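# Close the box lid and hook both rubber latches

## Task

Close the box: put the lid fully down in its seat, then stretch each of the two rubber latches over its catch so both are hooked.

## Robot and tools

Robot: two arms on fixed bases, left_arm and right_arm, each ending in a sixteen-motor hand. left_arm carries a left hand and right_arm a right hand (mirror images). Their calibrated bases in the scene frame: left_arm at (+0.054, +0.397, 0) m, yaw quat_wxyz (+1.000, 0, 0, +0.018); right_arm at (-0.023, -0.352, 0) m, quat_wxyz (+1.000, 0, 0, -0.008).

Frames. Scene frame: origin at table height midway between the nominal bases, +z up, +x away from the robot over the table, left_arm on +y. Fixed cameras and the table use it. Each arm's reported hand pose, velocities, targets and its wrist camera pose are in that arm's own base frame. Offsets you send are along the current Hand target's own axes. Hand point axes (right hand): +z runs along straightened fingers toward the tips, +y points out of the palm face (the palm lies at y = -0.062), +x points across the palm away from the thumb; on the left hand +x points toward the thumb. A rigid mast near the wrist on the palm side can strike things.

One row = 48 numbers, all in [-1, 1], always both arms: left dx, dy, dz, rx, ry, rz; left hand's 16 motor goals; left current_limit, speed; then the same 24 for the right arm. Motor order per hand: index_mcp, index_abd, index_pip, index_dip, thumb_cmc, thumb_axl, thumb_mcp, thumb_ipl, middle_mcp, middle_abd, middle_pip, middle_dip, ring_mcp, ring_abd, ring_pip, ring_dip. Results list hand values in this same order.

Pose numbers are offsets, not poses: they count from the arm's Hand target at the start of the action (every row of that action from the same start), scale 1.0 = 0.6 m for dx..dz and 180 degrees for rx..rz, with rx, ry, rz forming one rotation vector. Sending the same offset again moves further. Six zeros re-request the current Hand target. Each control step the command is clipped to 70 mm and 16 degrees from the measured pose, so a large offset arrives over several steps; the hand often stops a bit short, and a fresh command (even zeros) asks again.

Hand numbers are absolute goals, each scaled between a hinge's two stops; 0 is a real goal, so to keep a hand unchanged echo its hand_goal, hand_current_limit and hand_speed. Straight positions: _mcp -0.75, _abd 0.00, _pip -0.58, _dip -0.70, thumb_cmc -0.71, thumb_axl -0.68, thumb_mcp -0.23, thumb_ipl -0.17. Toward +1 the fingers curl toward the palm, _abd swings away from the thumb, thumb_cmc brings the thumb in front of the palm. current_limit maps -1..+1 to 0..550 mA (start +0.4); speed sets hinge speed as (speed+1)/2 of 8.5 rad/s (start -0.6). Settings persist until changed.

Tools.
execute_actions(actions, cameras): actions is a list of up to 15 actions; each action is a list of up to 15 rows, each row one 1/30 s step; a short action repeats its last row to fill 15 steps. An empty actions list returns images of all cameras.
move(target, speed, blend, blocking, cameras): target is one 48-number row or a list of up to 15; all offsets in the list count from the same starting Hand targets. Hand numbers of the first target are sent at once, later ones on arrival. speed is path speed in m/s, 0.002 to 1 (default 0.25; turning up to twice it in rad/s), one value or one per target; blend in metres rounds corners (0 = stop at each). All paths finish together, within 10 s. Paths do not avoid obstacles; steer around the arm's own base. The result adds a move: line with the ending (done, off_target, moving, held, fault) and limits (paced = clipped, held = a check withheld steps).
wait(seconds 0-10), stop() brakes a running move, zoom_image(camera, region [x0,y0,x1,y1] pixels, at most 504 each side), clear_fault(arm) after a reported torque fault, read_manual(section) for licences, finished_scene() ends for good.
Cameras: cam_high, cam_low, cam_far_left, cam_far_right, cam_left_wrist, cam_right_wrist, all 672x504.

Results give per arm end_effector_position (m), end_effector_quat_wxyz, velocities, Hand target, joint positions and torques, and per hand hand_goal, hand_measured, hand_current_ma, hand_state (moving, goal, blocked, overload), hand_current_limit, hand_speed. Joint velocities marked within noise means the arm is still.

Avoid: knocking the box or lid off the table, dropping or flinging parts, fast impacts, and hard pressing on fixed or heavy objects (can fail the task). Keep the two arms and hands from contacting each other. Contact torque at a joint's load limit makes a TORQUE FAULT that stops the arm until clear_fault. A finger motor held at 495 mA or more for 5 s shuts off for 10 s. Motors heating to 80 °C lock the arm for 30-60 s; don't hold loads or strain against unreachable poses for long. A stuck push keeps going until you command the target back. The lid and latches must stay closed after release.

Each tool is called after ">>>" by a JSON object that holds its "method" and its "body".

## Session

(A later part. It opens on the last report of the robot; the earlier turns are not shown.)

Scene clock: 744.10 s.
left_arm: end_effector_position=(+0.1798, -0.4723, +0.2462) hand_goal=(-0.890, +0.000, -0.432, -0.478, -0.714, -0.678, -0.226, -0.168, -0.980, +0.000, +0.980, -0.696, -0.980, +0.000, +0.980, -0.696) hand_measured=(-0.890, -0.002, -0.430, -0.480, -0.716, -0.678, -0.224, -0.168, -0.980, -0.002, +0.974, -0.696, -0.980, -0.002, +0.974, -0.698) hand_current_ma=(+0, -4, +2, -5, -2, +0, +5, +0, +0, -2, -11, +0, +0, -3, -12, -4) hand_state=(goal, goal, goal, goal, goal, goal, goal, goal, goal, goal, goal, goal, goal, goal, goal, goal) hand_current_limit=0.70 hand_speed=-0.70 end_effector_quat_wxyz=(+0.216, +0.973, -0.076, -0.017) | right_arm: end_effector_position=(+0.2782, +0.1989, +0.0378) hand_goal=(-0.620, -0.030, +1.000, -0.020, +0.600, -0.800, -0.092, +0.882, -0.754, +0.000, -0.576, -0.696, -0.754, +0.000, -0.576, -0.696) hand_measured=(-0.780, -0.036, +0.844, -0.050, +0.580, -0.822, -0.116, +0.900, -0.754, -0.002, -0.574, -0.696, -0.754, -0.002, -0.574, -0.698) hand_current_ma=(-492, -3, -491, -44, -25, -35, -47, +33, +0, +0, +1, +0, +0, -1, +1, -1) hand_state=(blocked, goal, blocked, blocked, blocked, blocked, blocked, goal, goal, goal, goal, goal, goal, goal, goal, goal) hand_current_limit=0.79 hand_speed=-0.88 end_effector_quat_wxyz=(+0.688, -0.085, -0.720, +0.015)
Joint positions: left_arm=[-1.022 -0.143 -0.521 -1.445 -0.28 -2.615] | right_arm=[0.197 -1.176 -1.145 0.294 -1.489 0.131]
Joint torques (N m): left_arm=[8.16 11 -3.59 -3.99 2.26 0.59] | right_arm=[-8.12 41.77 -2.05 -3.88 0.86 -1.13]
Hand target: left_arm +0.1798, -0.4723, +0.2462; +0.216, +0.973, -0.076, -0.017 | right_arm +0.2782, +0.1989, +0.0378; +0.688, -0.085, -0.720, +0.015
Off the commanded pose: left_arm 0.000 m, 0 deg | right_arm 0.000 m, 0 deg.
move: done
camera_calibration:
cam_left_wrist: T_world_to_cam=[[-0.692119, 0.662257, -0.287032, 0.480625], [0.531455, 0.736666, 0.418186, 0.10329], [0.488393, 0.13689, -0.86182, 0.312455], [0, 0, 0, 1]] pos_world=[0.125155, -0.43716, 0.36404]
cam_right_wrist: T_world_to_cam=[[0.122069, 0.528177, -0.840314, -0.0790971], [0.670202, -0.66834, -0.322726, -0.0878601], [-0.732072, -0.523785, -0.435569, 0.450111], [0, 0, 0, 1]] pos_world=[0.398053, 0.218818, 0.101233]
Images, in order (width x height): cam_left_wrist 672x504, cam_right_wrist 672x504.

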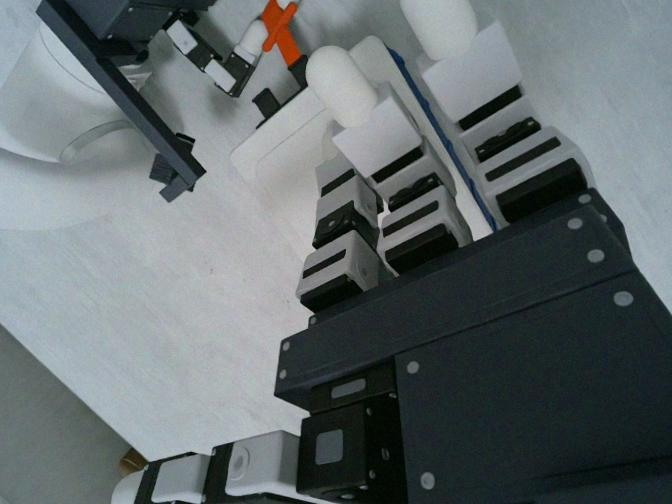

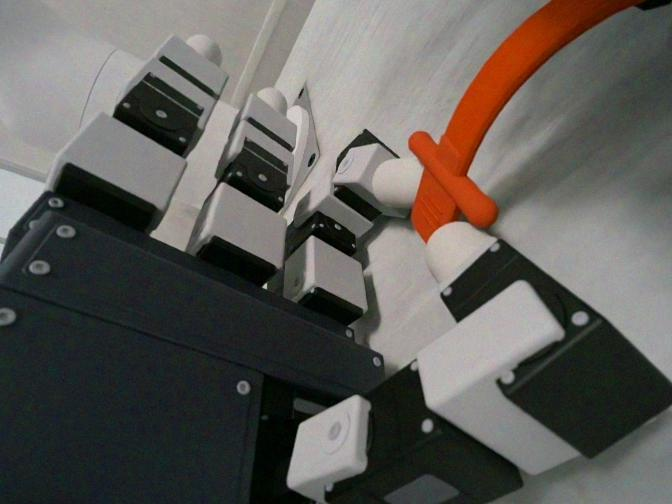

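>>> {"method": "move", "body": {"target": [0,-0.0042,0.0091,0,0,0,-0.89,0,-0.431,-0.478,-0.714,-0.678,-0.226,-0.168,-0.98,0,0.98,-0.696,-0.98,0,0.98,-0.696,0.7,-0.7,0.0835,-0.0035,-0.0079,0,0,0,-0.62,-0.03,1.0,-0.02,0.60,-0.80,-0.092,0.882,-0.754,0,-0.576,-0.696,-0.754,0,-0.576,-0.696,0.79,-0.88], "speed": 0.06, "cameras": ["cam_right_wrist","cam_left_wrist","cam_far_left"]}}

>>> {"method": "zoom_image", "body": {"camera": "cam_right_wrist", "region": [340, 60, 580, 300]}}

>>> {"method": "zoom_image", "body": {"camera": "cam_left_wrist", "region": [180, 0, 400, 150]}}

Scene clock: 753.20 s.
left_arm: end_effector_position=(+0.1798, -0.4723, +0.2402) hand_goal=(-0.890, +0.000, -0.432, -0.478, -0.714, -0.678, -0.226, -0.168, -0.980, +0.000, +0.980, -0.696, -0.980, +0.000, +0.980, -0.696) hand_measured=(-0.880, +0.000, -0.408, -0.454, -0.716, -0.678, -0.224, -0.168, -0.980, -0.002, +0.974, -0.696, -0.980, -0.002, +0.974, -0.698) hand_current_ma=(+23, +0, +69, +67, -2, +0, +5, +0, +0, -2, -11, +0, +0, -3, -12, -4) hand_state=(goal, goal, blocked, blocked, goal, goal, goal, goal, goal, goal, goal, goal, goal, goal, goal, goal) hand_current_limit=0.70 hand_speed=-0.70 end_effector_quat_wxyz=(+0.216, +0.973, -0.076, -0.017) | right_arm: end_effector_position=(+0.2808, +0.2036, +0.0879) hand_goal=(-0.620, -0.030, +1.000, -0.020, +0.600, -0.800, -0.092, +0.882, -0.754, +0.000, -0.576, -0.696, -0.754, +0.000, -0.576, -0.696) hand_measured=(-0.780, -0.036, +0.846, -0.060, +0.580, -0.822, -0.116, +0.900, -0.754, -0.002, -0.574, -0.696, -0.754, -0.002, -0.574, -0.698) hand_current_ma=(-492, -4, -492, -65, -25, -37, -48, +33, +0, +0, +1, +0, +0, -1, +1, -1) hand_state=(blocked, goal, blocked, blocked, blocked, blocked, blocked, goal, goal, goal, goal, goal, goal, goal, goal, goal) hand_current_limit=0.79 hand_speed=-0.88 end_effector_quat_wxyz=(+0.688, -0.085, -0.720, +0.015)
Joint positions: left_arm=[-1.022 -0.159 -0.52 -1.505 -0.279 -2.553] | right_arm=[0.205 -1.057 -1.082 0.301 -1.543 0.148]
Joint torques (N m): left_arm=[-0.3 5.62 -1.7 -3.71 2.34 0.41] | right_arm=[6.03 42 -2.62 3.66 -3.59 0.69]
Hand target: left_arm +0.1798, -0.4723, +0.2402; +0.216, +0.973, -0.076, -0.017 | right_arm +0.2808, +0.2036, +0.0879; +0.688, -0.085, -0.720, +0.015
Off the commanded pose: left_arm 0.000 m, 0 deg | right_arm 0.000 m, 0 deg.
move: done
camera_calibration:
cam_left_wrist: T_world_to_cam=[[-0.692155, 0.662207, -0.28706, 0.478895], [0.531407, 0.736711, 0.418166, 0.105832], [0.488393, 0.13689, -0.86182, 0.307284], [0, 0, 0, 1]] pos_world=[0.125155, -0.43716, 0.35804]
cam_right_wrist: T_world_to_cam=[[0.122069, 0.528177, -0.840314, -0.0397972], [0.670202, -0.66834, -0.322726, -0.0702929], [-0.732072, -0.523785, -0.435569, 0.476298], [0, 0, 0, 1]] pos_world=[0.400653, 0.223518, 0.151333]
Images, in order (width x height): cam_far_left 672x504, cam_left_wrist 672x504, cam_right_wrist 672x504.

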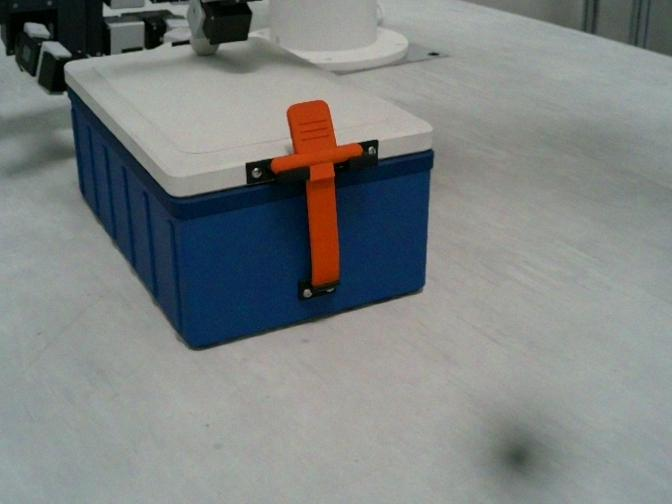

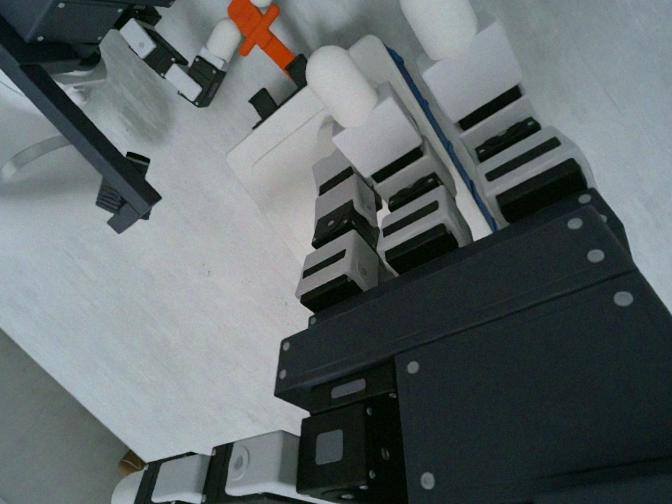

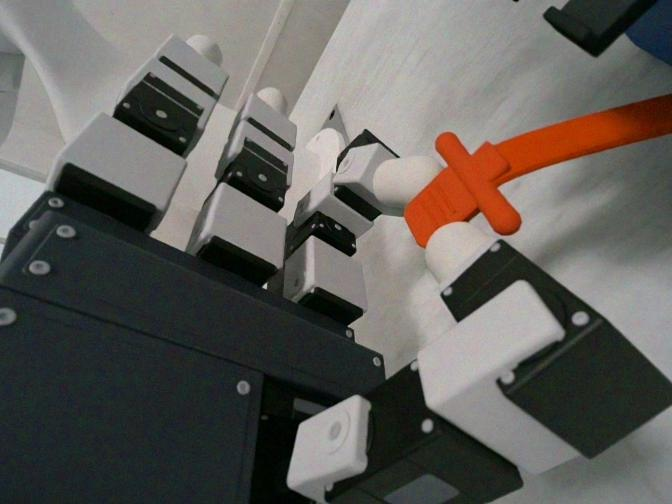

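Scaled by 2.100 from the camera's 672x504 image, which has a finer 960x720 frame.

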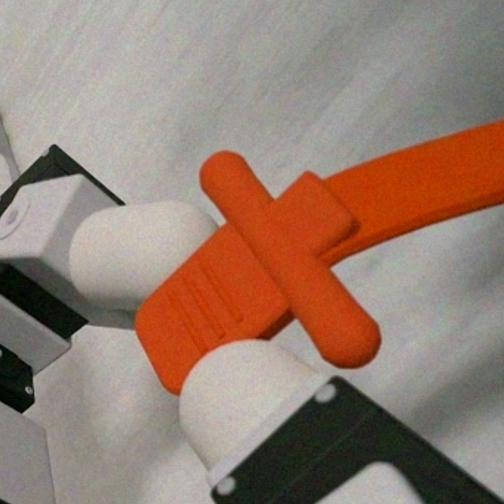

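Scaled by 2.291 from the camera's 672x504 image, which has a finer 960x720 frame.

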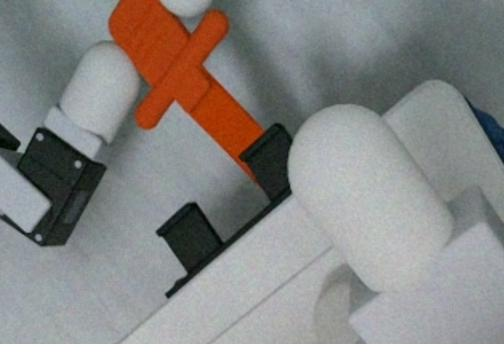

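>>> {"method": "move", "body": {"target": [[0,0,0,0,0,0,-0.89,0,-0.431,-0.478,-0.714,-0.678,-0.226,-0.168,-0.98,0,0.98,-0.696,-0.98,0,0.98,-0.696,0.7,-0.7,0.0603,0.0046,-0.0064,-0.0067,0,-0.1276,-0.62,-0.03,1.0,-0.02,0.60,-0.80,-0.092,0.882,-0.754,0,-0.576,-0.696,-0.754,0,-0.576,-0.696,0.79,-0.88],[0,0,0,0,0,0,-0.89,0,-0.431,-0.478,-0.714,-0.678,-0.226,-0.168,-0.98,0,0.98,-0.696,-0.98,0,0.98,-0.696,0.7,-0.7,0.0875,0.0311,-0.0093,-0.0067,0,-0.1276,-0.62,-0.03,1.0,-0.02,0.60,-0.80,-0.092,0.882,-0.754,0,-0.576,-0.696,-0.754,0,-0.576,-0.696,0.79,-0.88]], "speed": 0.06, "blend": 0.005, "cameras": ["cam_right_wrist","cam_left_wrist","cam_far_left"]}}

>>> {"method": "zoom_image", "body": {"camera": "cam_right_wrist", "region": [340, 60, 580, 300]}}

>>> {"method": "zoom_image", "body": {"camera": "cam_left_wrist", "region": [180, 0, 400, 150]}}

>>> {"method": "zoom_image", "body": {"camera": "cam_far_left", "region": [90, 0, 240, 100]}}

Scene clock: 760.00 s.
left_arm: end_effector_position=(+0.1797, -0.4723, +0.2401) hand_goal=(-0.890, +0.000, -0.432, -0.478, -0.714, -0.678, -0.226, -0.168, -0.980, +0.000, +0.980, -0.696, -0.980, +0.000, +0.980, -0.696) hand_measured=(-0.872, +0.000, -0.408, -0.454, -0.716, -0.678, -0.224, -0.168, -0.980, -0.002, +0.974, -0.696, -0.980, -0.002, +0.974, -0.698) hand_current_ma=(+49, +0, +70, +67, -2, +0, +5, +0, +0, -2, -11, +0, +0, -3, -12, -4) hand_state=(goal, goal, blocked, blocked, goal, goal, goal, goal, goal, goal, goal, goal, goal, goal, goal, goal) hand_current_limit=0.70 hand_speed=-0.70 end_effector_quat_wxyz=(+0.216, +0.973, -0.076, -0.017) | right_arm: end_effector_position=(+0.2862, +0.2290, +0.1375) hand_goal=(-0.620, -0.030, +1.000, -0.020, +0.600, -0.800, -0.092, +0.882, -0.754, +0.000, -0.576, -0.696, -0.754, +0.000, -0.576, -0.696) hand_measured=(-0.780, -0.012, +0.854, -0.062, +0.562, -0.838, -0.116, +0.900, -0.754, -0.002, -0.574, -0.696, -0.754, -0.002, -0.574, -0.698) hand_current_ma=(-492, +17, -466, -70, -66, -79, -48, +32, +0, +0, +1, +0, +0, -1, +1, -1) hand_state=(blocked, goal, blocked, blocked, blocked, blocked, blocked, goal, goal, goal, goal, goal, goal, goal, goal, goal) hand_current_limit=0.79 hand_speed=-0.88 end_effector_quat_wxyz=(+0.676, +0.053, -0.723, -0.130)
Joint positions: left_arm=[-1.022 -0.159 -0.52 -1.505 -0.278 -2.553] | right_arm=[0.231 -1.027 -1.084 0.347 -1.572 -0.243]
Joint torques (N m): left_arm=[-2.6 20.82 -6.62 -3.92 2.16 0.46] | right_arm=[7.33 43.12 -12.73 3.78 -4.27 0.27]
Hand target: left_arm +0.1798, -0.4723, +0.2402; +0.216, +0.973, -0.076, -0.017 | right_arm +0.2862, +0.2290, +0.1375; +0.676, +0.053, -0.723, -0.130
Off the commanded pose: left_arm 0.000 m, 0 deg | right_arm 0.000 m, 0 deg.
move: done
camera_calibration:
cam_left_wrist: T_world_to_cam=[[-0.692114, 0.662315, -0.28691, 0.478854], [0.531505, 0.736598, 0.418241, 0.105786], [0.488345, 0.136976, -0.861834, 0.307246], [0, 0, 0, 1]] pos_world=[0.125154, -0.437159, 0.357939]
cam_right_wrist: T_world_to_cam=[[0.151328, 0.812241, -0.563351, -0.123698], [0.688306, -0.495628, -0.529704, -0.0571876], [-0.70946, -0.307599, -0.634073, 0.486404], [0, 0, 0, 1]] pos_world=[0.403166, 0.221746, 0.208438]
Images, in order (width x height): cam_far_left 672x504, cam_left_wrist 672x504, cam_right_wrist 672x504.

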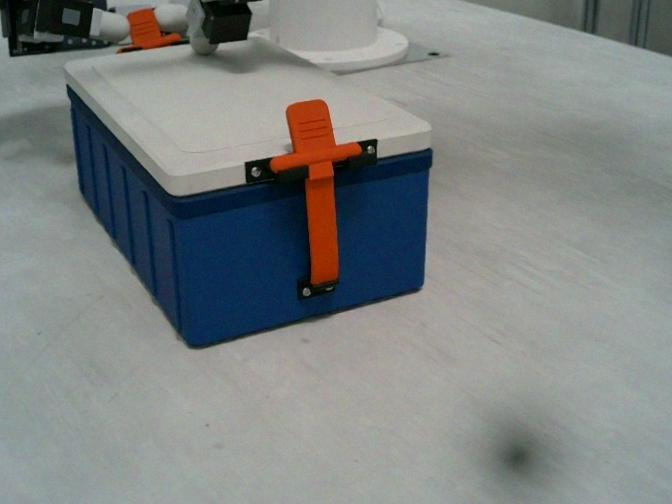

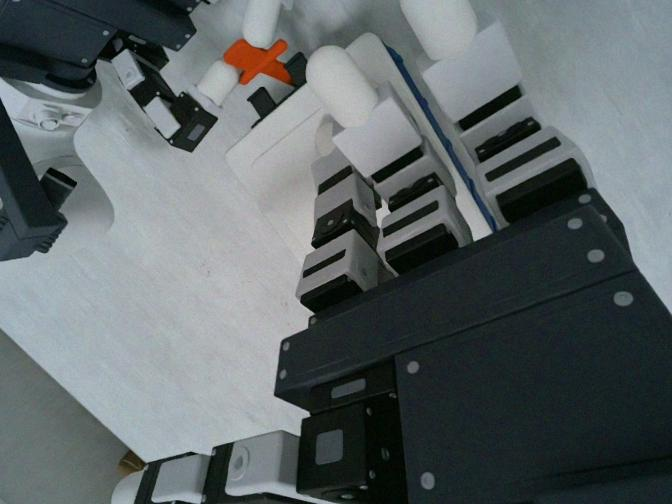

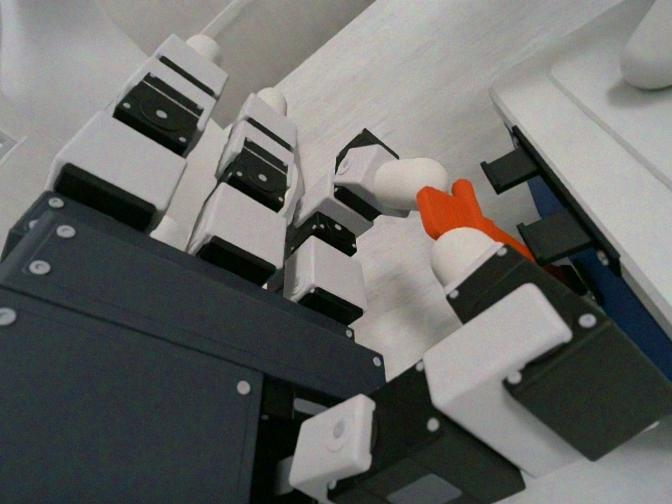

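Scaled by 2.100 from the camera's 672x504 image, which has a finer 960x720 frame.

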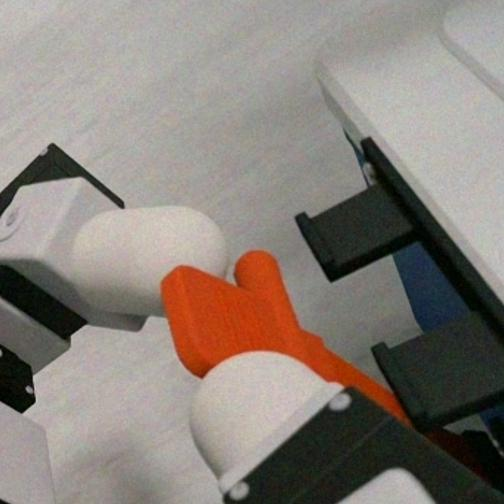

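Scaled by 2.291 from the camera's 672x504 image, which has a finer 960x720 frame.

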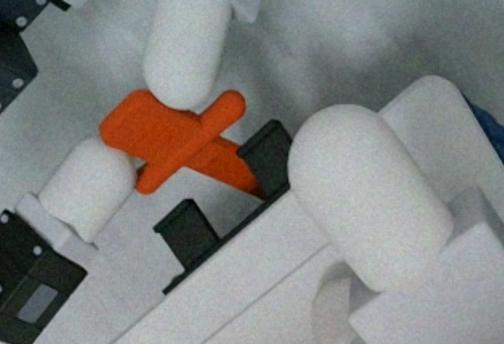

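Scaled by 3.360 from the camera's 672x504 image, which has a finer 960x720 frame.

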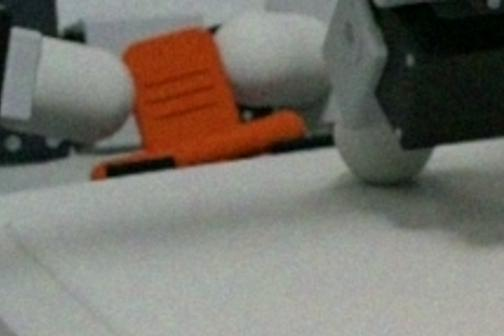

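>>> {"method": "move", "body": {"target": [0,-0.0015,0.0033,0,0,0,-0.89,0,-0.431,-0.478,-0.714,-0.678,-0.226,-0.168,-0.98,0,0.98,-0.696,-0.98,0,0.98,-0.696,0.7,-0.7,0.0212,0.0109,-0.0012,0,0,0,-0.62,-0.06,1.0,-0.02,0.65,-0.77,-0.092,0.882,-0.754,0,-0.576,-0.696,-0.754,0,-0.576,-0.696,0.79,-0.9], "speed": 0.04, "cameras": ["cam_right_wrist","cam_left_wrist","cam_far_left"]}}

>>> {"method": "zoom_image", "body": {"camera": "cam_right_wrist", "region": [380, 80, 620, 320]}}

>>> {"method": "zoom_image", "body": {"camera": "cam_left_wrist", "region": [200, 0, 340, 140]}}

>>> {"method": "zoom_image", "body": {"camera": "cam_far_left", "region": [100, 0, 200, 70]}}

Scene clock: 765.13 s.
left_arm: end_effector_position=(+0.1798, -0.4723, +0.2381) hand_goal=(-0.890, +0.000, -0.432, -0.478, -0.714, -0.678, -0.226, -0.168, -0.980, +0.000, +0.980, -0.696, -0.980, +0.000, +0.980, -0.696) hand_measured=(-0.846, -0.004, -0.404, -0.456, -0.716, -0.678, -0.224, -0.168, -0.980, -0.002, +0.974, -0.696, -0.980, -0.002, +0.974, -0.698) hand_current_ma=(+149, -7, +84, +63, -2, +0, +5, +0, +0, -2, -11, +0, +0, -3, -12, -4) hand_state=(blocked, goal, blocked, blocked, goal, goal, goal, goal, goal, goal, goal, goal, goal, goal, goal, goal) hand_current_limit=0.70 hand_speed=-0.70 end_effector_quat_wxyz=(+0.216, +0.973, -0.076, -0.017) | right_arm: end_effector_position=(+0.2866, +0.2320, +0.1515) hand_goal=(-0.620, -0.060, +1.000, -0.020, +0.650, -0.770, -0.092, +0.882, -0.754, +0.000, -0.576, -0.696, -0.754, +0.000, -0.576, -0.696) hand_measured=(-0.774, -0.026, +0.880, -0.060, +0.560, -0.838, -0.112, +0.898, -0.754, -0.002, -0.574, -0.696, -0.754, -0.002, -0.574, -0.698) hand_current_ma=(-492, +43, -344, -68, -228, -198, -34, +25, +0, +0, +1, +0, +0, -1, +1, -1) hand_state=(blocked, blocked, blocked, blocked, blocked, blocked, blocked, goal, goal, goal, goal, goal, goal, goal, goal, goal) hand_current_limit=0.79 hand_speed=-0.90 end_effector_quat_wxyz=(+0.676, +0.053, -0.723, -0.130)
Joint positions: left_arm=[-1.022 -0.164 -0.519 -1.527 -0.278 -2.53] | right_arm=[0.236 -0.995 -1.07 0.353 -1.59 -0.236]
Joint torques (N m): left_arm=[3.72 9.94 -2.87 -3.12 2.75 0.45] | right_arm=[7.03 44 -3.69 3.92 -4.66 -0.1]
Hand target: left_arm +0.1798, -0.4723, +0.2380; +0.216, +0.973, -0.076, -0.017 | right_arm +0.2866, +0.2320, +0.1515; +0.676, +0.053, -0.723, -0.130
Off the commanded pose: left_arm 0.000 m, 0 deg | right_arm 0.000 m, 0 deg.
move: done
camera_calibration:
cam_left_wrist: T_world_to_cam=[[-0.692157, 0.662167, -0.287148, 0.478376], [0.531334, 0.736748, 0.418193, 0.106673], [0.488469, 0.136884, -0.861778, 0.305398], [0, 0, 0, 1]] pos_world=[0.125255, -0.43716, 0.35594]
cam_right_wrist: T_world_to_cam=[[0.151289, 0.812269, -0.563321, -0.118306], [0.688315, -0.495582, -0.529736, -0.0485668], [-0.70946, -0.307599, -0.634073, 0.496488], [0, 0, 0, 1]] pos_world=[0.403566, 0.224746, 0.222438]
Images, in order (width x height): cam_far_left 672x504, cam_left_wrist 672x504, cam_right_wrist 672x504.

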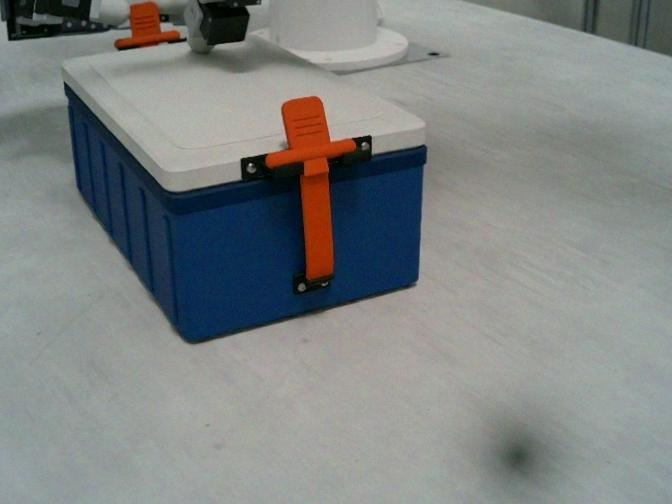

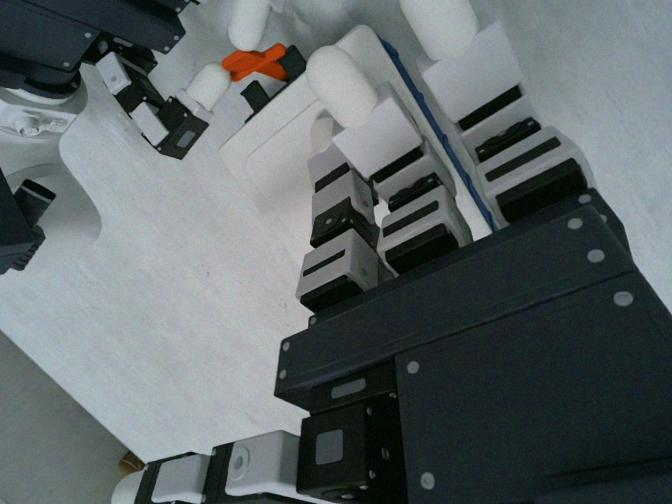

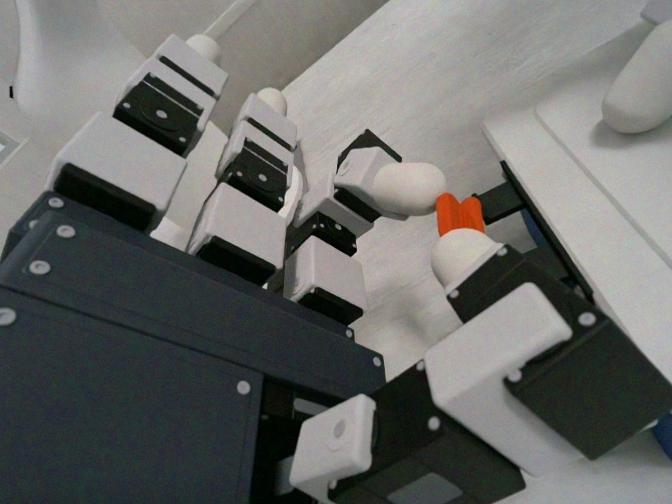

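Scaled by 2.100 from the camera's 672x504 image, which has a finer 960x720 frame.

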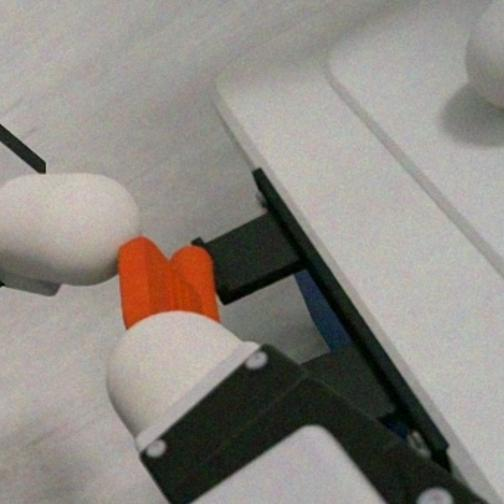

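Scaled by 3.600 from the camera's 672x504 image, which has a finer 960x720 frame.

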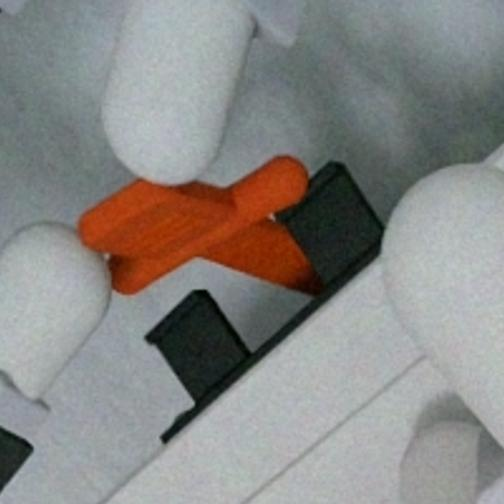

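Scaled by 5.040 from the camera's 672x504 image, which has a finer 960x720 frame.

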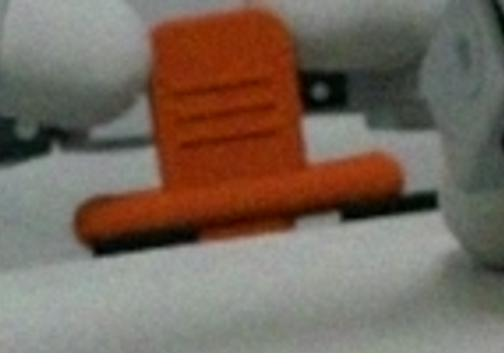

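>>> {"method": "move", "body": {"target": [0,-0.0011,0.0023,0,0,0,-0.89,0,-0.431,-0.478,-0.714,-0.678,-0.226,-0.168,-0.98,0,0.98,-0.696,-0.98,0,0.98,-0.696,0.7,-0.7,0.0130,0.0035,0.0027,0,0,0,-0.62,-0.08,1.0,-0.02,0.69,-0.74,-0.092,0.882,-0.754,0,-0.576,-0.696,-0.754,0,-0.576,-0.696,0.79,-0.9], "speed": 0.04, "cameras": ["cam_right_wrist","cam_left_wrist","cam_far_left"]}}

>>> {"method": "zoom_image", "body": {"camera": "cam_right_wrist", "region": [380, 80, 620, 320]}}

>>> {"method": "zoom_image", "body": {"camera": "cam_left_wrist", "region": [200, 0, 340, 140]}}

>>> {"method": "zoom_image", "body": {"camera": "cam_far_left", "region": [100, 0, 200, 70]}}

Scene clock: 771.03 s.
left_arm: end_effector_position=(+0.1797, -0.4723, +0.2365) hand_goal=(-0.890, +0.000, -0.432, -0.478, -0.714, -0.678, -0.226, -0.168, -0.980, +0.000, +0.980, -0.696, -0.980, +0.000, +0.980, -0.696) hand_measured=(-0.854, +0.000, -0.392, -0.442, -0.716, -0.678, -0.224, -0.168, -0.980, -0.002, +0.974, -0.696, -0.980, -0.002, +0.974, -0.698) hand_current_ma=(+116, +0, +126, +114, -2, +0, +5, +0, +0, -2, -11, +0, +0, -3, -12, -4) hand_state=(blocked, goal, blocked, blocked, goal, goal, goal, goal, goal, goal, goal, goal, goal, goal, goal, goal) hand_current_limit=0.70 hand_speed=-0.70 end_effector_quat_wxyz=(+0.216, +0.973, -0.076, -0.017) | right_arm: end_effector_position=(+0.2846, +0.2323, +0.1595) hand_goal=(-0.620, -0.080, +1.000, -0.020, +0.690, -0.740, -0.092, +0.882, -0.754, +0.000, -0.576, -0.696, -0.754, +0.000, -0.576, -0.696) hand_measured=(-0.634, -0.080, +0.992, -0.024, +0.672, -0.748, -0.096, +0.886, -0.754, -0.002, -0.574, -0.696, -0.754, -0.002, -0.574, -0.698) hand_current_ma=(-16, +0, -5, -2, -21, -8, -2, +3, +0, +0, +1, +0, +0, -1, +1, -1) hand_state=(goal, goal, goal, goal, goal, goal, goal, goal, goal, goal, goal, goal, goal, goal, goal, goal) hand_current_limit=0.79 hand_speed=-0.90 end_effector_quat_wxyz=(+0.676, +0.053, -0.723, -0.130)
Joint positions: left_arm=[-1.022 -0.168 -0.519 -1.543 -0.278 -2.514] | right_arm=[0.238 -0.974 -1.056 0.354 -1.596 -0.234]
Joint torques (N m): left_arm=[-3.92 5.4 -1.41 -3.96 1.82 0.66] | right_arm=[6.34 40.79 -3.33 3.89 -3.29 0.85]
Hand target: left_arm +0.1798, -0.4723, +0.2365; +0.216, +0.973, -0.076, -0.017 | right_arm +0.2846, +0.2323, +0.1595; +0.676, +0.053, -0.723, -0.130
Off the commanded pose: left_arm 0.000 m, 0 deg | right_arm 0.000 m, 0 deg.
move: done
camera_calibration:
cam_left_wrist: T_world_to_cam=[[-0.692079, 0.662292, -0.287047, 0.477856], [0.531539, 0.736655, 0.418098, 0.107363], [0.488358, 0.13678, -0.861857, 0.304065], [0, 0, 0, 1]] pos_world=[0.125154, -0.43716, 0.35434]
cam_right_wrist: T_world_to_cam=[[0.151289, 0.812269, -0.563321, -0.113659], [0.688315, -0.495582, -0.529736, -0.0428532], [-0.70946, -0.307599, -0.634073, 0.500203], [0, 0, 0, 1]] pos_world=[0.401566, 0.224946, 0.230438]
Images, in order (width x height): cam_far_left 672x504, cam_left_wrist 672x504, cam_right_wrist 672x504.

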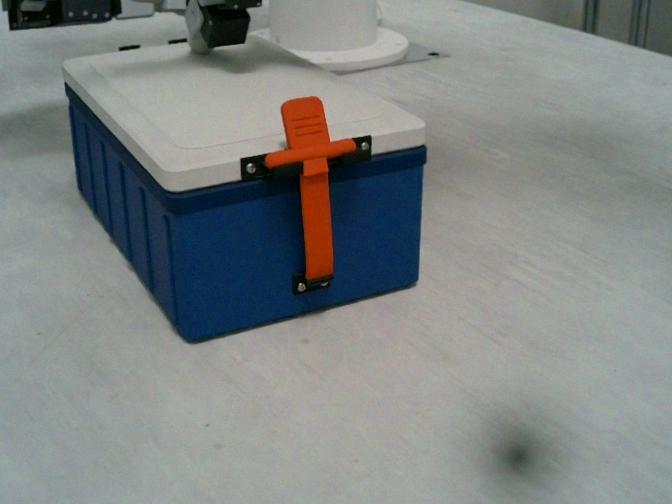

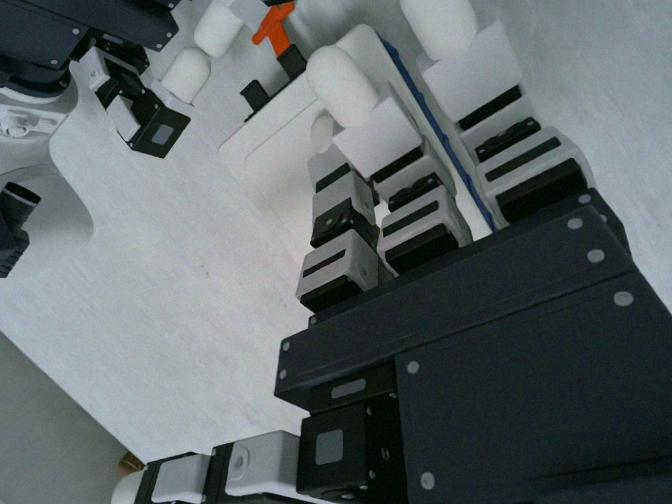

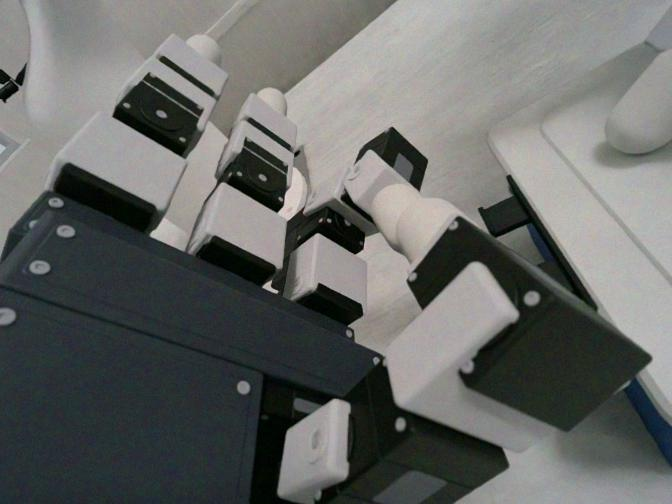

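Scaled by 2.100 from the camera's 672x504 image, which has a finer 960x720 frame.

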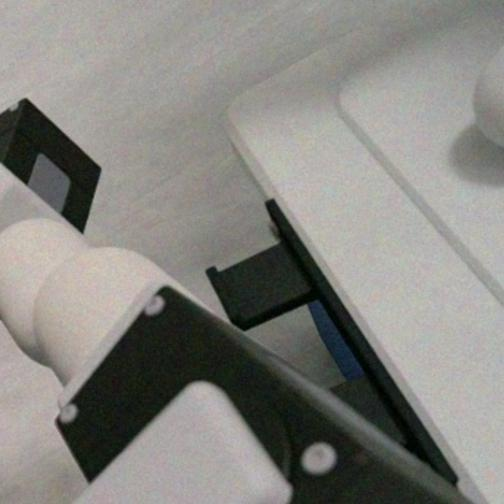

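Scaled by 3.600 from the camera's 672x504 image, which has a finer 960x720 frame.

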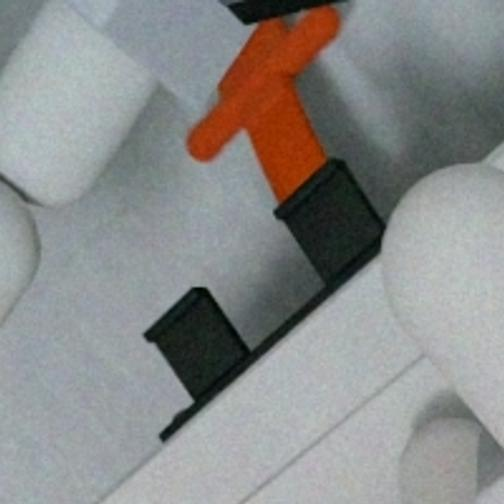

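Scaled by 5.040 from the camera's 672x504 image, which has a finer 960x720 frame.

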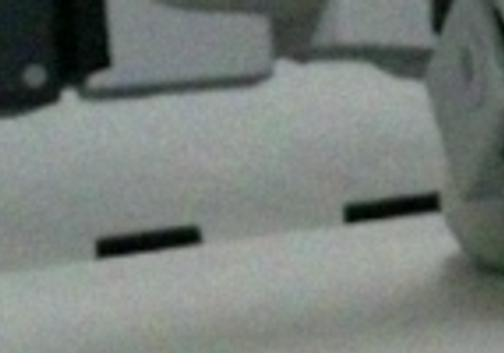

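>>> {"method": "move", "body": {"target": [[0,0.0026,-0.0056,0,0,0,-0.89,0,-0.431,-0.478,-0.714,-0.678,-0.226,-0.168,-0.98,0,0.98,-0.696,-0.98,0,0.98,-0.696,0.7,-0.7,-0.0257,-0.1580,0.0034,0.0042,0.0011,0.0832,-0.9,0,0.60,-0.10,0.571,-0.80,-0.35,0.96,-0.754,0,-0.576,-0.696,-0.754,0,-0.576,-0.696,0.79,-0.6],[0,0.0026,-0.0056,0,0,0,-0.89,0,-0.431,-0.478,-0.714,-0.678,-0.226,-0.168,-0.98,0,0.98,-0.696,-0.98,0,0.98,-0.696,0.7,-0.7,-0.1373,-0.1879,0.0062,0.0042,0.0011,0.0832,-0.9,0,0.60,-0.10,0.571,-0.80,-0.35,0.96,-0.754,0,-0.576,-0.696,-0.754,0,-0.576,-0.696,0.79,-0.6]], "speed": 0.12, "blend": 0.01, "cameras": ["cam_right_wrist","cam_left_wrist","cam_far_left"]}}

>>> {"method": "zoom_image", "body": {"camera": "cam_right_wrist", "region": [360, 0, 672, 300]}}

>>> {"method": "zoom_image", "body": {"camera": "cam_left_wrist", "region": [180, 0, 400, 150]}}

Scene clock: 796.97 s.
left_arm: end_effector_position=(+0.1798, -0.4723, +0.2402) hand_goal=(-0.890, +0.000, -0.432, -0.478, -0.714, -0.678, -0.226, -0.168, -0.980, +0.000, +0.980, -0.696, -0.980, +0.000, +0.980, -0.696) hand_measured=(-0.862, -0.002, -0.414, -0.464, -0.716, -0.678, -0.224, -0.168, -0.980, -0.002, +0.974, -0.696, -0.980, -0.002, +0.974, -0.698) hand_current_ma=(+92, -2, +51, +38, -2, +0, +5, +0, +0, -2, -11, +0, +0, -3, -12, -4) hand_state=(blocked, goal, goal, goal, goal, goal, goal, goal, goal, goal, goal, goal, goal, goal, goal, goal) hand_current_limit=0.70 hand_speed=-0.70 end_effector_quat_wxyz=(+0.216, +0.973, -0.076, -0.017) | right_arm: end_effector_position=(+0.2762, +0.1451, +0.0507) hand_goal=(-0.900, +0.000, +0.600, -0.100, +0.570, -0.800, -0.350, +0.960, -0.754, +0.000, -0.576, -0.696, -0.754, +0.000, -0.576, -0.696) hand_measured=(-0.900, -0.006, +0.602, -0.098, +0.564, -0.798, -0.346, +0.958, -0.754, -0.002, -0.574, -0.696, -0.754, -0.002, -0.574, -0.698) hand_current_ma=(+0, -2, +1, +1, -3, +0, +2, -1, +0, -1, +1, +0, +0, -1, +1, -1) hand_state=(goal, goal, goal, goal, goal, goal, goal, goal, goal, goal, goal, goal, goal, goal, goal, goal) hand_current_limit=0.79 hand_speed=-0.60 end_effector_quat_wxyz=(+0.688, -0.037, -0.724, -0.036)
Joint positions: left_arm=[-1.022 -0.159 -0.52 -1.505 -0.278 -2.553] | right_arm=[0.078 -1.166 -1.115 0.182 -1.47 -0.009]
Joint torques (N m): left_arm=[6.71 29.38 -16.47 2.94 -3.58 -0.65] | right_arm=[-7.87 23.21 -11.26 1.13 0.93 -1.16]
Hand target: left_arm +0.1798, -0.4723, +0.2402; +0.216, +0.973, -0.076, -0.017 | right_arm +0.2762, +0.1451, +0.0507; +0.688, -0.037, -0.724, -0.036
Off the commanded pose: left_arm 0.000 m, 0 deg | right_arm 0.000 m, 0 deg.
move: done
camera_calibration:
cam_left_wrist: T_world_to_cam=[[-0.692119, 0.662257, -0.287032, 0.478903], [0.531455, 0.736666, 0.418186, 0.105799], [0.488393, 0.13689, -0.86182, 0.307284], [0, 0, 0, 1]] pos_world=[0.125155, -0.43716, 0.35804]
cam_right_wrist: T_world_to_cam=[[0.130892, 0.639614, -0.75747, -0.0623692], [0.674143, -0.617634, -0.405042, -0.122635], [-0.72691, -0.457626, -0.512035, 0.418922], [0, 0, 0, 1]] pos_world=[0.395356, 0.155859, 0.117588]
Images, in order (width x height): cam_far_left 672x504, cam_left_wrist 672x504, cam_right_wrist 672x504.

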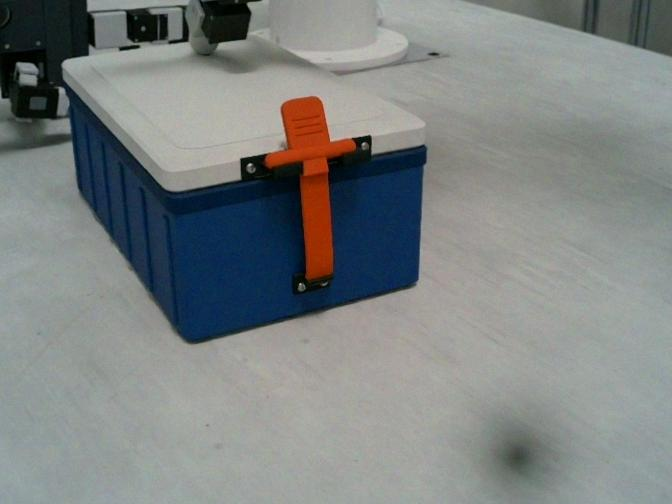

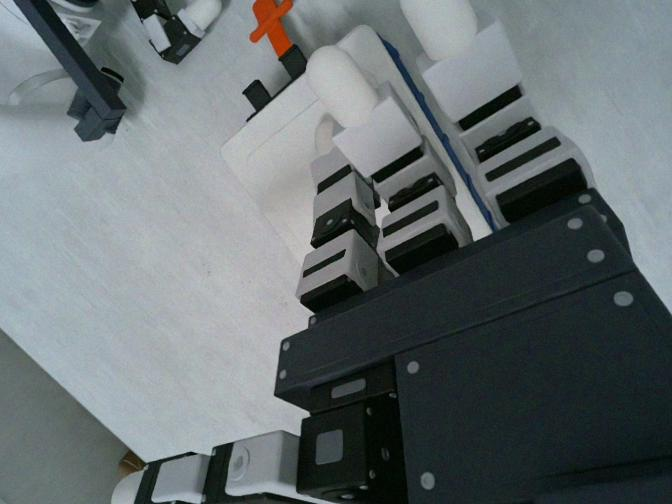

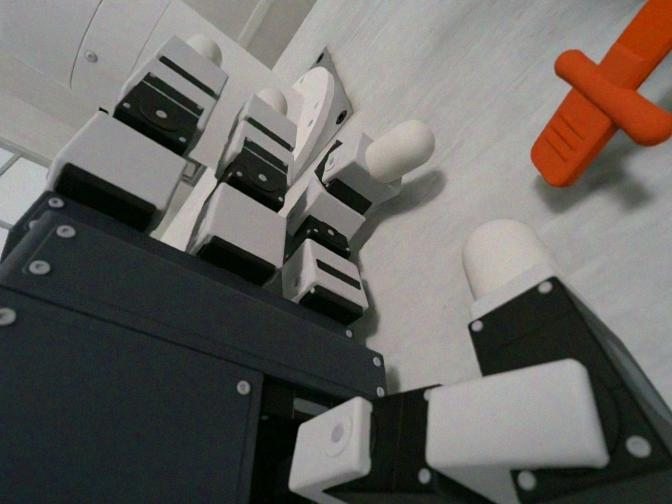

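Scaled by 1.615 from the camera's 672x504 image, which has a finer 960x720 frame.

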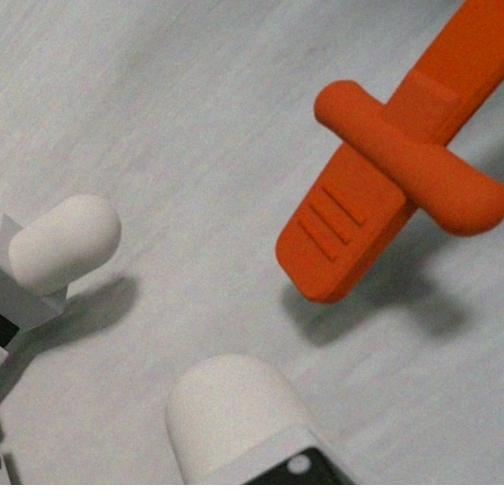

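Scaled by 2.291 from the camera's 672x504 image, which has a finer 960x720 frame.

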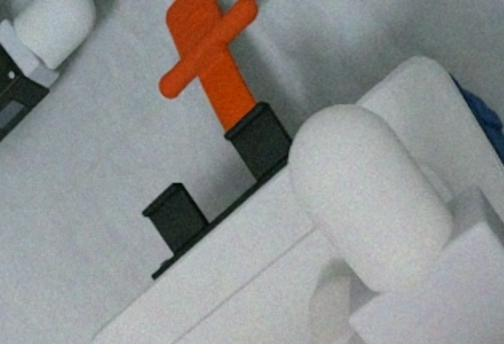

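>>> {"method": "move", "body": {"target": [0,0,0,0,0,0,-0.89,0,-0.431,-0.478,-0.714,-0.678,-0.226,-0.168,-0.98,0,0.98,-0.696,-0.98,0,0.98,-0.696,0.7,-0.7,-0.0008,0.124,-0.0156,0,0,0,-0.9,0,0.60,-0.10,0.571,-0.80,-0.35,0.96,-0.754,0,-0.576,-0.696,-0.754,0,-0.576,-0.696,0.79,-0.6], "speed": 0.07, "cameras": ["cam_right_wrist","cam_left_wrist"]}}

>>> {"method": "zoom_image", "body": {"camera": "cam_right_wrist", "region": [340, 60, 580, 300]}}

>>> {"method": "zoom_image", "body": {"camera": "cam_left_wrist", "region": [180, 0, 400, 150]}}

Scene clock: 800.67 s.
left_arm: end_effector_position=(+0.1798, -0.4723, +0.2402) hand_goal=(-0.890, +0.000, -0.432, -0.478, -0.714, -0.678, -0.226, -0.168, -0.980, +0.000, +0.980, -0.696, -0.980, +0.000, +0.980, -0.696) hand_measured=(-0.862, -0.002, -0.414, -0.464, -0.716, -0.678, -0.224, -0.168, -0.980, -0.002, +0.974, -0.696, -0.980, -0.002, +0.974, -0.698) hand_current_ma=(+92, -2, +51, +38, -2, +0, +5, +0, +0, -2, -11, +0, +0, -3, -12, -4) hand_state=(blocked, goal, goal, goal, goal, goal, goal, goal, goal, goal, goal, goal, goal, goal, goal, goal) hand_current_limit=0.70 hand_speed=-0.70 end_effector_quat_wxyz=(+0.216, +0.973, -0.076, -0.017) | right_arm: end_effector_position=(+0.2932, +0.2181, +0.0507) hand_goal=(-0.900, +0.000, +0.600, -0.100, +0.570, -0.800, -0.350, +0.960, -0.754, +0.000, -0.576, -0.696, -0.754, +0.000, -0.576, -0.696) hand_measured=(-0.900, -0.006, +0.602, -0.098, +0.564, -0.798, -0.346, +0.958, -0.754, -0.002, -0.574, -0.696, -0.754, -0.002, -0.574, -0.698) hand_current_ma=(+0, -2, +1, +1, -3, +0, +2, -1, +0, -1, +1, +0, +0, -1, +1, -1) hand_state=(goal, goal, goal, goal, goal, goal, goal, goal, goal, goal, goal, goal, goal, goal, goal, goal) hand_current_limit=0.79 hand_speed=-0.60 end_effector_quat_wxyz=(+0.688, -0.037, -0.724, -0.036)
Joint positions: left_arm=[-1.022 -0.159 -0.52 -1.505 -0.278 -2.553] | right_arm=[0.218 -1.188 -1.193 0.321 -1.526 0.002]
Joint torques (N m): left_arm=[6.68 29.33 -16.07 3.14 -3.46 -0.69] | right_arm=[5.51 24.83 -12.03 3.95 -3.23 0.73]
Hand target: left_arm +0.1798, -0.4723, +0.2402; +0.216, +0.973, -0.076, -0.017 | right_arm +0.2932, +0.2181, +0.0507; +0.688, -0.037, -0.724, -0.036
Off the commanded pose: left_arm 0.000 m, 0 deg | right_arm 0.000 m, 0 deg.
move: done
camera_calibration:
cam_left_wrist: T_world_to_cam=[[-0.692119, 0.662257, -0.287032, 0.478903], [0.531455, 0.736666, 0.418186, 0.105799], [0.488393, 0.13689, -0.86182, 0.307284], [0, 0, 0, 1]] pos_world=[0.125155, -0.43716, 0.35804]
cam_right_wrist: T_world_to_cam=[[0.13093, 0.639638, -0.757444, -0.111386], [0.674049, -0.617693, -0.405108, -0.0889887], [-0.72699, -0.457514, -0.512022, 0.464641], [0, 0, 0, 1]] pos_world=[0.412356, 0.228858, 0.117488]
Images, in order (width x height): cam_left_wrist 672x504, cam_right_wrist 672x504.

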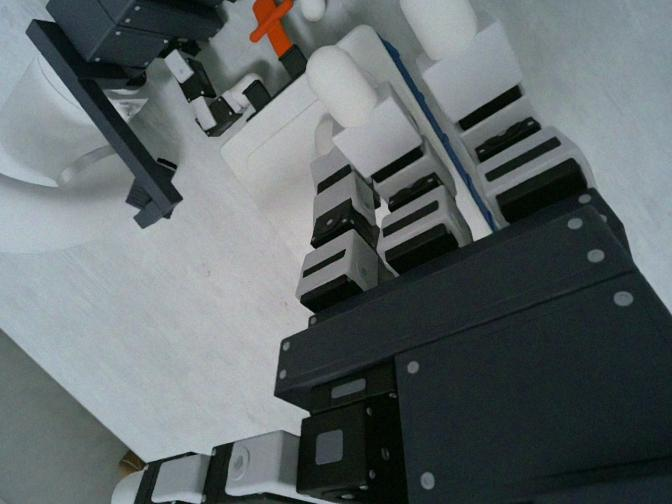

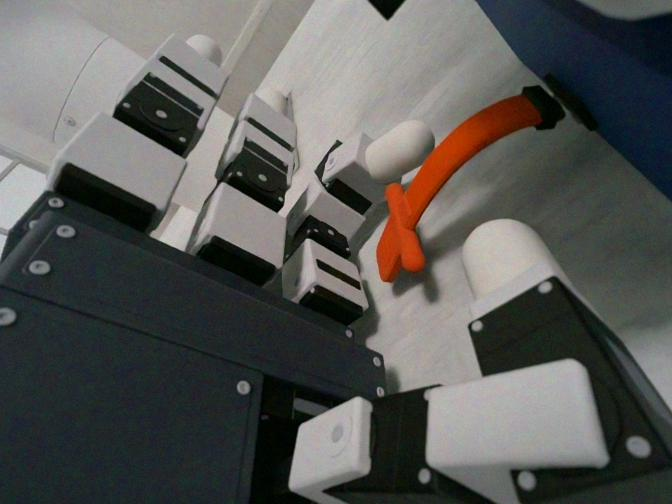

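Scaled by 2.100 from the camera's 672x504 image, which has a finer 960x720 frame.

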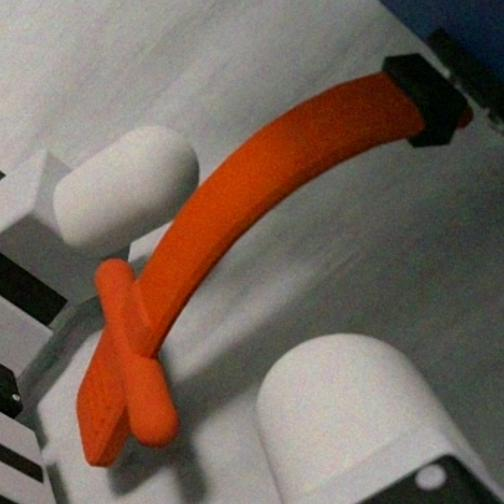

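Scaled by 2.291 from the camera's 672x504 image, which has a finer 960x720 frame.

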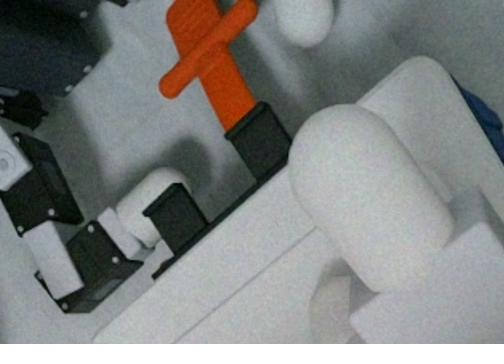

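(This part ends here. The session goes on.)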